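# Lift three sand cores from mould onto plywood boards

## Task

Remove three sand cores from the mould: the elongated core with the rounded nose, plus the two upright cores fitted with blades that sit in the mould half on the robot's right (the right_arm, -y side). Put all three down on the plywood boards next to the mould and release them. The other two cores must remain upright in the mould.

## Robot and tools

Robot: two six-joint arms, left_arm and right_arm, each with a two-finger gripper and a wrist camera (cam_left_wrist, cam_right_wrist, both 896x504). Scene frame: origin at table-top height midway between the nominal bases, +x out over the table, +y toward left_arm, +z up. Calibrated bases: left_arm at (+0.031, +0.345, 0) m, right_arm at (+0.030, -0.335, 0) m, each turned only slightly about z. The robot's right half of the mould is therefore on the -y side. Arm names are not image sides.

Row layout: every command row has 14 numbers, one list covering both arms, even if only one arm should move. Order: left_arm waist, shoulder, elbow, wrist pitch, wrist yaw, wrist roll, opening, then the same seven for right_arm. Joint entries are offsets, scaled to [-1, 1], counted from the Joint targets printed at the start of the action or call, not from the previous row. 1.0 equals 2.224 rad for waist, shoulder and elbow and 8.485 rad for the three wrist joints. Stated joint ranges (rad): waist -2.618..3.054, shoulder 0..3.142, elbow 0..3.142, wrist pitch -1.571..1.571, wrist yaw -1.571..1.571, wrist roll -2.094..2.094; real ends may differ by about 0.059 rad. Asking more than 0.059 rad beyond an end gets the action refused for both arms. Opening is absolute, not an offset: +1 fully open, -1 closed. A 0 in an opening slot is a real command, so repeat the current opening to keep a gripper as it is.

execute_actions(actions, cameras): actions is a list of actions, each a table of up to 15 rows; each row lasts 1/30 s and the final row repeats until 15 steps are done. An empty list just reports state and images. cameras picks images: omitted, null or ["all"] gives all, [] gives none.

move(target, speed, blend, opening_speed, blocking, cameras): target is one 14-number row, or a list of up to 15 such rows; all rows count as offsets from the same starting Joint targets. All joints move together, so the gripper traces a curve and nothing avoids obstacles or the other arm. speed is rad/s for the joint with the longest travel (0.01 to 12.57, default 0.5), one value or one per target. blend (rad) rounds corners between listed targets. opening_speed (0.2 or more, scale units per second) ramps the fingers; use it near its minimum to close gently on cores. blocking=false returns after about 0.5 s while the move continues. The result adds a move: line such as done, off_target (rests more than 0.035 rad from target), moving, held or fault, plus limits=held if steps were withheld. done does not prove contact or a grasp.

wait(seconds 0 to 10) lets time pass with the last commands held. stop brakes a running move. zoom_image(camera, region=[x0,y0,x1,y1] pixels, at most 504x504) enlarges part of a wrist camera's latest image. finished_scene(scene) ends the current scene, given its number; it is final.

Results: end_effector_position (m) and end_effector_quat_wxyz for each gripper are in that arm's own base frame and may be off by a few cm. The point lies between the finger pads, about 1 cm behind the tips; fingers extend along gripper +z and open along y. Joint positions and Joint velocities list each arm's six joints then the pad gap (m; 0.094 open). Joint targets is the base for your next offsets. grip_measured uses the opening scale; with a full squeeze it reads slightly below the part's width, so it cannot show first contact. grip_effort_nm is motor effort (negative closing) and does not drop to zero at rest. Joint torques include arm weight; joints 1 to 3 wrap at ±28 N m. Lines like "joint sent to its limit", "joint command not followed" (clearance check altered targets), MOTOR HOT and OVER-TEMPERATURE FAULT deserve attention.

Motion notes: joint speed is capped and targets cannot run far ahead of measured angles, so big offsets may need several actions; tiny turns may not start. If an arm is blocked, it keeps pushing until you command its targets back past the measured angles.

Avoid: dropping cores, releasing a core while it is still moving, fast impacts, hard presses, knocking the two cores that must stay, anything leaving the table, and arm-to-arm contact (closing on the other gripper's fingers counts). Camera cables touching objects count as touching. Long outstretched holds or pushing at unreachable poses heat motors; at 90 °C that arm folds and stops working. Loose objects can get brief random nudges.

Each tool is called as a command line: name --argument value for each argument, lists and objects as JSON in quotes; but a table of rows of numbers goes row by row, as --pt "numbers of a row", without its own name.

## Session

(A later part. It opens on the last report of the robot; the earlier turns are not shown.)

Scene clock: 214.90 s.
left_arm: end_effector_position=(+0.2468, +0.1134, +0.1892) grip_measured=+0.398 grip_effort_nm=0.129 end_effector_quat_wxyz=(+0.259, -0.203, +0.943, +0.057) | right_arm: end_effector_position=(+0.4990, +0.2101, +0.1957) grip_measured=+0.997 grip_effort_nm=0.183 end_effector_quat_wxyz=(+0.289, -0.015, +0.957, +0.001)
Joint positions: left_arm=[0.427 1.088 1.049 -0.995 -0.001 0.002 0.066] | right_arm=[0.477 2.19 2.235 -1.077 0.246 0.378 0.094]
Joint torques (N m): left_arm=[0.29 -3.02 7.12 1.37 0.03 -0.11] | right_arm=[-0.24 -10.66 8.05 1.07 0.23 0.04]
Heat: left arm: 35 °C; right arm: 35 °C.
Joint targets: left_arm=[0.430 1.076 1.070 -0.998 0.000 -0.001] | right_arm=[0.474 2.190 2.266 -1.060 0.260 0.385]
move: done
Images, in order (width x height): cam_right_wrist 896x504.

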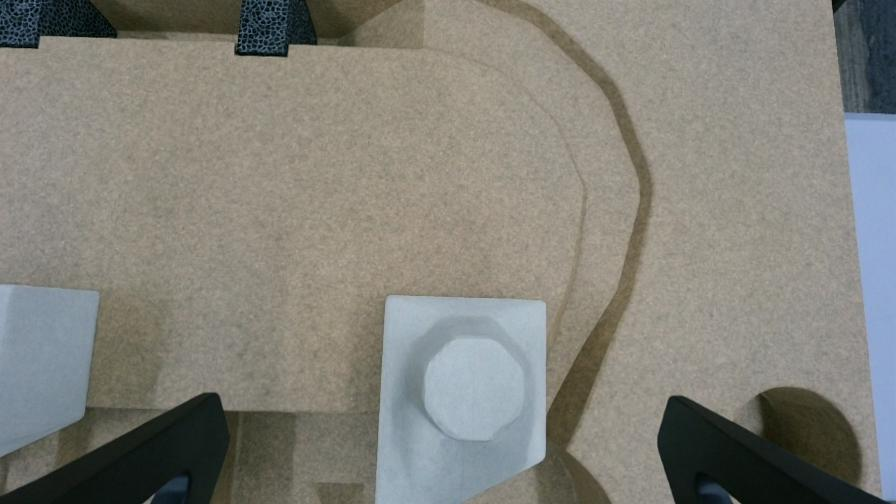

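move --pt "0 0 0 0 0 0 0.4 -0.0036 -0.018 -0.1151 0.0247 0.0005 0 1" --pt "0 0 0 0 0 0 0.4 -0.0036 -0.036 -0.2082 0.0483 0.0005 0 1" --speed 0.45 --blend 0.05 --cameras '["cam_right_wrist"]'

Scene clock: 227.77 s.
left_arm: end_effector_position=(+0.2468, +0.1134, +0.1892) grip_measured=+0.398 grip_effort_nm=0.125 end_effector_quat_wxyz=(+0.259, -0.203, +0.943, +0.057) | right_arm: end_effector_position=(+0.5044, +0.2098, +0.1077) grip_measured=+0.997 grip_effort_nm=0.178 end_effector_quat_wxyz=(+0.298, -0.011, +0.954, +0.004)
Joint positions: left_arm=[0.427 1.088 1.049 -0.995 -0.001 0.002 0.066] | right_arm=[0.473 2.153 1.813 -0.673 0.25 0.379 0.094]
Joint torques (N m): left_arm=[0.29 -3.04 7.05 1.39 0.03 -0.09] | right_arm=[-0.64 -14.16 5.08 1.11 0.22 0.03]
Heat: left arm: 35 °C; right arm: 43 °C.
Joint targets: left_arm=[0.430 1.076 1.070 -0.998 0.000 -0.001] | right_arm=[0.466 2.110 1.802 -0.650 0.264 0.385]
move: off_target (right_arm); right_arm: the shoulder is farthest, 0.043 rad from its target
Images, in order (width x height): cam_right_wrist 896x504.

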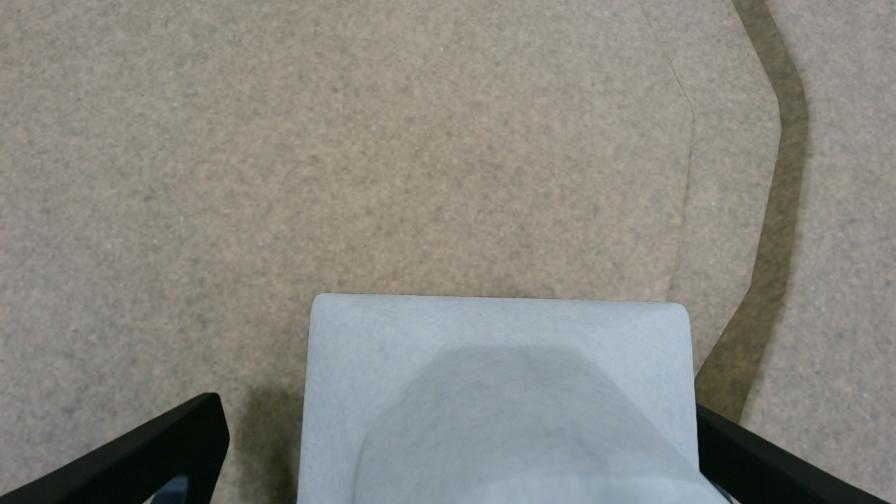

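move --pt "0 0 0 0 0 0 0.4 -0.0075 0 0 0 0.0008 0.0006 1" --pt "0 0 0 0 0 0 0.4 -0.0075 0 0 0 0.0008 0.0006 0.0" --speed 0.15 --opening_speed 0.45 --cameras '["cam_right_wrist"]'

Scene clock: 234.40 s.
left_arm: end_effector_position=(+0.2468, +0.1134, +0.1892) grip_measured=+0.398 grip_effort_nm=0.125 end_effector_quat_wxyz=(+0.259, -0.203, +0.943, +0.057) | right_arm: end_effector_position=(+0.5089, +0.2013, +0.1083) grip_measured=+0.159 grip_effort_nm=-1.009 end_effector_quat_wxyz=(+0.300, +0.000, +0.954, +0.003)
Joint positions: left_arm=[0.427 1.088 1.049 -0.995 -0.001 0.002 0.066] | right_arm=[0.455 2.153 1.813 -0.668 0.248 0.382 0.054]
Joint torques (N m): left_arm=[0.23 -3.15 7.15 1.37 0.06 -0.08] | right_arm=[-0.5 -14.17 5.11 1.11 0.31 0.06]
Heat: left arm: 35 °C; right arm: 44 °C.
Joint targets: left_arm=[0.430 1.076 1.070 -0.998 0.000 -0.001] | right_arm=[0.449 2.110 1.802 -0.650 0.271 0.390]
move: off_target (right_arm); target 2's new numbers were sent with right_arm's shoulder 0.043 rad from that target; right_arm: the shoulder is farthest, 0.043 rad from its target
Images, in order (width x height): cam_right_wrist 896x504.

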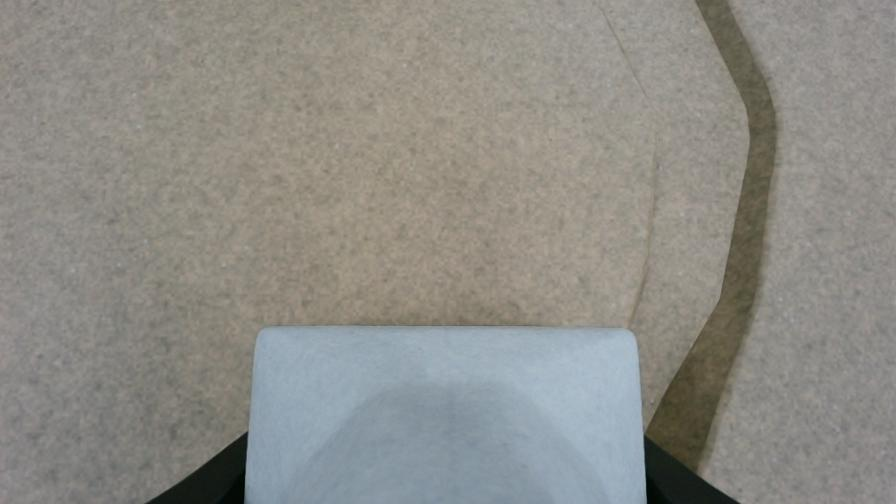

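move --pt "0 0 0 0 0 0 0.4 0 -0.0022 0.1138 -0.023 0 0 0" --pt "0 0 0 0 0 0 0.4 0 0.018 0.2059 -0.0436 0 0 0" --pt "0 0 0 0 0 0 0.4 -0.067 -0.1169 0.1115 -0.0589 -0.0084 -0.0106 0" --pt "0 0 0 0 0 0 0.4 -0.2469 -0.2293 -0.0234 -0.0707 -0.026 -0.0365 0" --pt "0 0 0 0 0 0 0.4 -0.4442 -0.3147 -0.1808 -0.0766 -0.0319 -0.046 0" --pt "0 0 0 0 0 0 0.4 -0.4442 -0.304 -0.3246 -0.0365 -0.0319 -0.046 0" --speed '[0.3,0.3,0.5,0.6,0.6,0.4]' --blend '[0.02,0.05,0.08,0.08,0.03,0]'

Scene clock: 261.53 s.
left_arm: end_effector_position=(+0.2468, +0.1134, +0.1892) grip_measured=+0.398 grip_effort_nm=0.120 end_effector_quat_wxyz=(+0.259, -0.203, +0.943, +0.057) | right_arm: end_effector_position=(+0.2480, -0.1477, +0.1061) grip_measured=+0.159 grip_effort_nm=-1.009 end_effector_quat_wxyz=(+0.101, +0.267, +0.958, -0.031)
Joint positions: left_arm=[0.427 1.088 1.049 -0.995 -0.001 0.002 0.066] | right_arm=[-0.537 1.442 1.077 -0.993 0.006 0.006 0.054]
Joint torques (N m): left_arm=[0.24 -3.03 7.1 1.41 0.04 -0.07] | right_arm=[-0.17 -5.27 5.63 0.77 -0.07 -0.11]
Heat: left arm: 36 °C; right arm: 45 °C.
Joint targets: left_arm=[0.430 1.076 1.070 -0.998 0.000 -0.001] | right_arm=[-0.539 1.434 1.080 -0.960 0.000 0.000]
move: done

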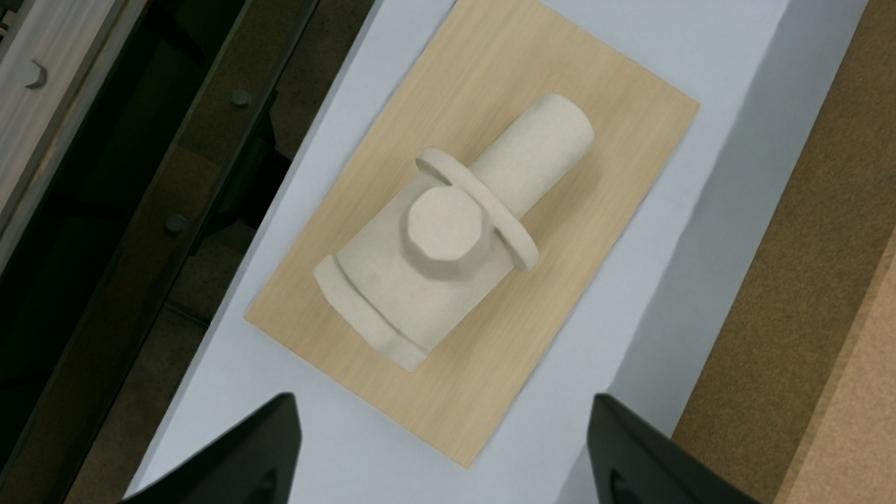

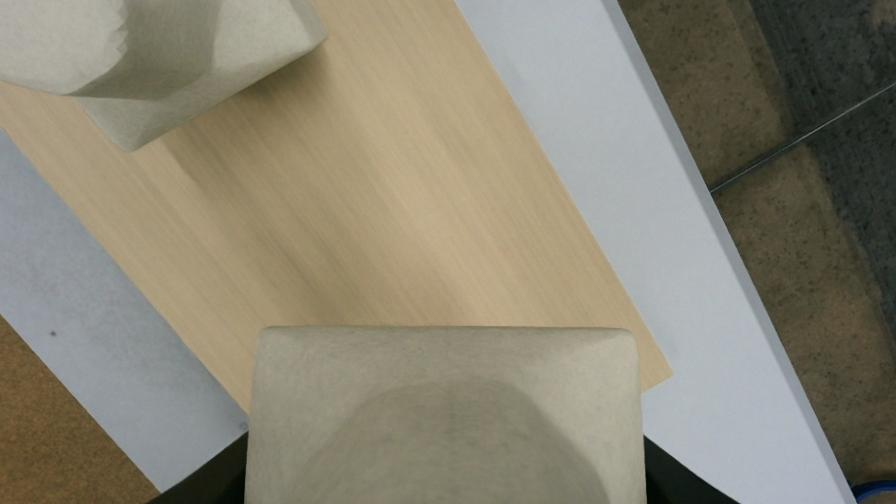

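move --target '[0,0,0,0,0,0,0.4,0,0.0198,-0.0742,0.0242,0,0,0]' --speed 0.2 --cameras '[]'

Scene clock: 271.00 s.
left_arm: end_effector_position=(+0.2468, +0.1134, +0.1892) grip_measured=+0.398 grip_effort_nm=0.125 end_effector_quat_wxyz=(+0.259, -0.203, +0.943, +0.057) | right_arm: end_effector_position=(+0.2474, -0.1473, +0.0579) grip_measured=+0.159 grip_effort_nm=-1.004 end_effector_quat_wxyz=(+0.103, +0.267, +0.958, -0.031)
Joint positions: left_arm=[0.427 1.088 1.049 -0.995 -0.001 0.002 0.066] | right_arm=[-0.537 1.481 0.914 -0.79 0.006 0.006 0.054]
Joint torques (N m): left_arm=[0.31 -3.04 7.06 1.39 0.03 -0.09] | right_arm=[-0.2 -4.97 5.3 0.81 -0.06 -0.11]
Heat: left arm: 36 °C; right arm: 41 °C.
Joint targets: left_arm=[0.430 1.076 1.070 -0.998 0.000 -0.001] | right_arm=[-0.539 1.478 0.915 -0.755 0.000 0.000]
move: done
No camera images: "cameras" was empty.

move --target '[0,0,0,0,0,0,0.4,0,0.0058,-0.0198,0.0057,0,0,0]' --speed 0.06 --cameras '["cam_right_wrist"]'

Scene clock: 274.20 s.
left_arm: end_effector_position=(+0.2468, +0.1134, +0.1892) grip_measured=+0.398 grip_effort_nm=0.115 end_effector_quat_wxyz=(+0.259, -0.203, +0.943, +0.057) | right_arm: end_effector_position=(+0.2459, -0.1464, +0.0496) grip_measured=+0.159 grip_effort_nm=-1.004 end_effector_quat_wxyz=(+0.102, +0.267, +0.958, -0.031)
Joint positions: left_arm=[0.427 1.088 1.049 -0.995 -0.001 0.002 0.066] | right_arm=[-0.537 1.487 0.885 -0.756 0.006 0.006 0.054]
Joint torques (N m): left_arm=[0.36 -3.04 7.08 1.4 0.04 -0.1] | right_arm=[-0.18 -4.42 4.14 0.93 -0.07 -0.11]
Heat: left arm: 36 °C; right arm: 40 °C.
Joint targets: left_arm=[0.430 1.076 1.070 -0.998 0.000 -0.001] | right_arm=[-0.539 1.491 0.871 -0.706 0.000 0.000]
move: off_target (right_arm); right_arm: the wrist pitch is farthest, 0.050 rad from its target
Images, in order (width x height): cam_right_wrist 896x504.

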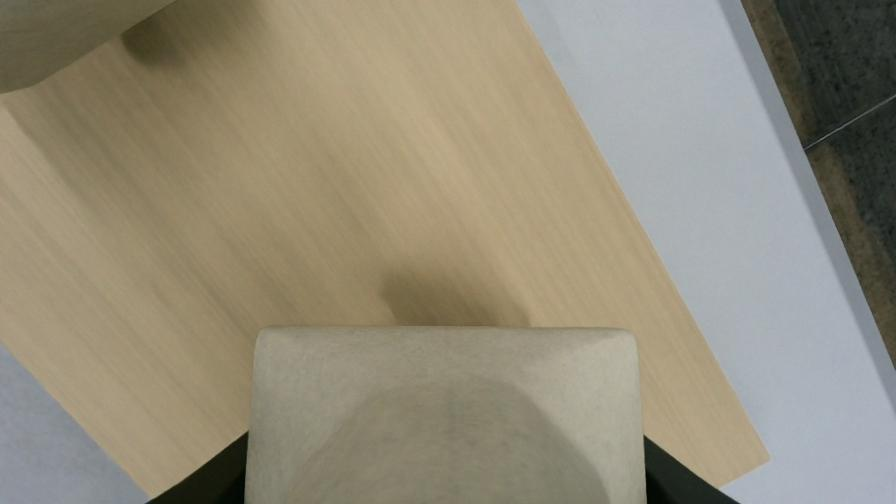

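move --target '[0,0,0,0,0,0,0.4,0,0,-0.0054,0,0,0,0]' --speed 0.06 --cameras '[]'

Scene clock: 276.97 s.
left_arm: end_effector_position=(+0.2468, +0.1134, +0.1892) grip_measured=+0.398 grip_effort_nm=0.125 end_effector_quat_wxyz=(+0.259, -0.203, +0.943, +0.057) | right_arm: end_effector_position=(+0.2455, -0.1462, +0.0490) grip_measured=+0.159 grip_effort_nm=-1.004 end_effector_quat_wxyz=(+0.101, +0.267, +0.958, -0.031)
Joint positions: left_arm=[0.427 1.088 1.049 -0.995 -0.001 0.002 0.066] | right_arm=[-0.537 1.487 0.883 -0.755 0.006 0.006 0.054]
Joint torques (N m): left_arm=[0.31 -3.04 7.1 1.39 0.05 -0.09] | right_arm=[-0.18 -4.44 3.43 0.92 -0.06 -0.11]
Heat: left arm: 36 °C; right arm: 39 °C.
Joint targets: left_arm=[0.430 1.076 1.070 -0.998 0.000 -0.001] | right_arm=[-0.539 1.491 0.859 -0.706 0.000 0.000]
move: off_target (right_arm); right_arm: the wrist pitch is farthest, 0.049 rad from its target
No camera images: "cameras" was empty.

move --pt "0 0 0 0 0 0 0.4 0 -0.0009 0.0081 -0.0081 0 0 0" --pt "0 0 0 0 0 0 0.4 0 -0.0009 0.0081 -0.0081 0 0 0.7" --pt "0 0 0 0 0 0 0.4 0 -0.0288 0.04 -0.0229 0 0 0.7" --pt "0 0 0 0 0 0 0.4 0 -0.0656 0.1398 -0.057 0 0 0.7" --speed '[0.2,0.2,0.12,0.35]' --blend '[0,0,0.01,0]' --opening_speed 0.28

Scene clock: 290.77 s.
left_arm: end_effector_position=(+0.2468, +0.1134, +0.1892) grip_measured=+0.398 grip_effort_nm=0.125 end_effector_quat_wxyz=(+0.259, -0.203, +0.943, +0.057) | right_arm: end_effector_position=(+0.2239, -0.1333, +0.1373) grip_measured=+0.697 grip_effort_nm=0.178 end_effector_quat_wxyz=(+0.083, +0.267, +0.960, -0.026)
Joint positions: left_arm=[0.427 1.088 1.049 -0.995 -0.001 0.002 0.066] | right_arm=[-0.537 1.363 1.143 -1.177 0.006 0.006 0.08]
Joint torques (N m): left_arm=[0.31 -3.04 7.1 1.38 0.03 -0.09] | right_arm=[-0.18 -5.38 7.58 0.27 -0.06 -0.11]
Heat: left arm: 36 °C; right arm: 37 °C.
Joint targets: left_arm=[0.430 1.076 1.070 -0.998 0.000 -0.001] | right_arm=[-0.539 1.345 1.170 -1.190 0.000 0.000]
move: done

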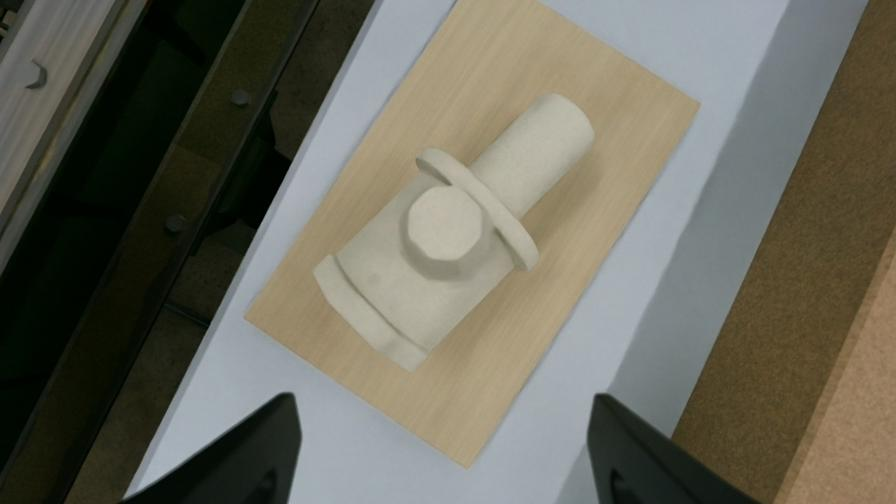

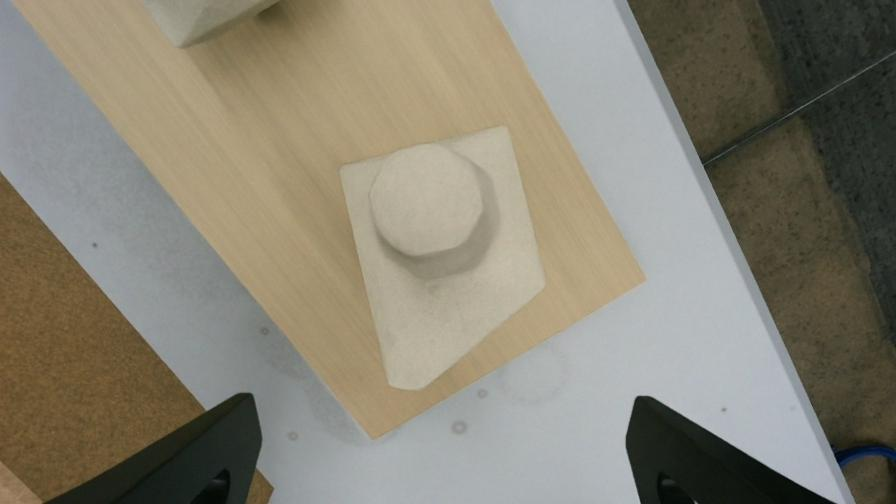

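finished_scene --scene 2

The scene is finished: the task was done.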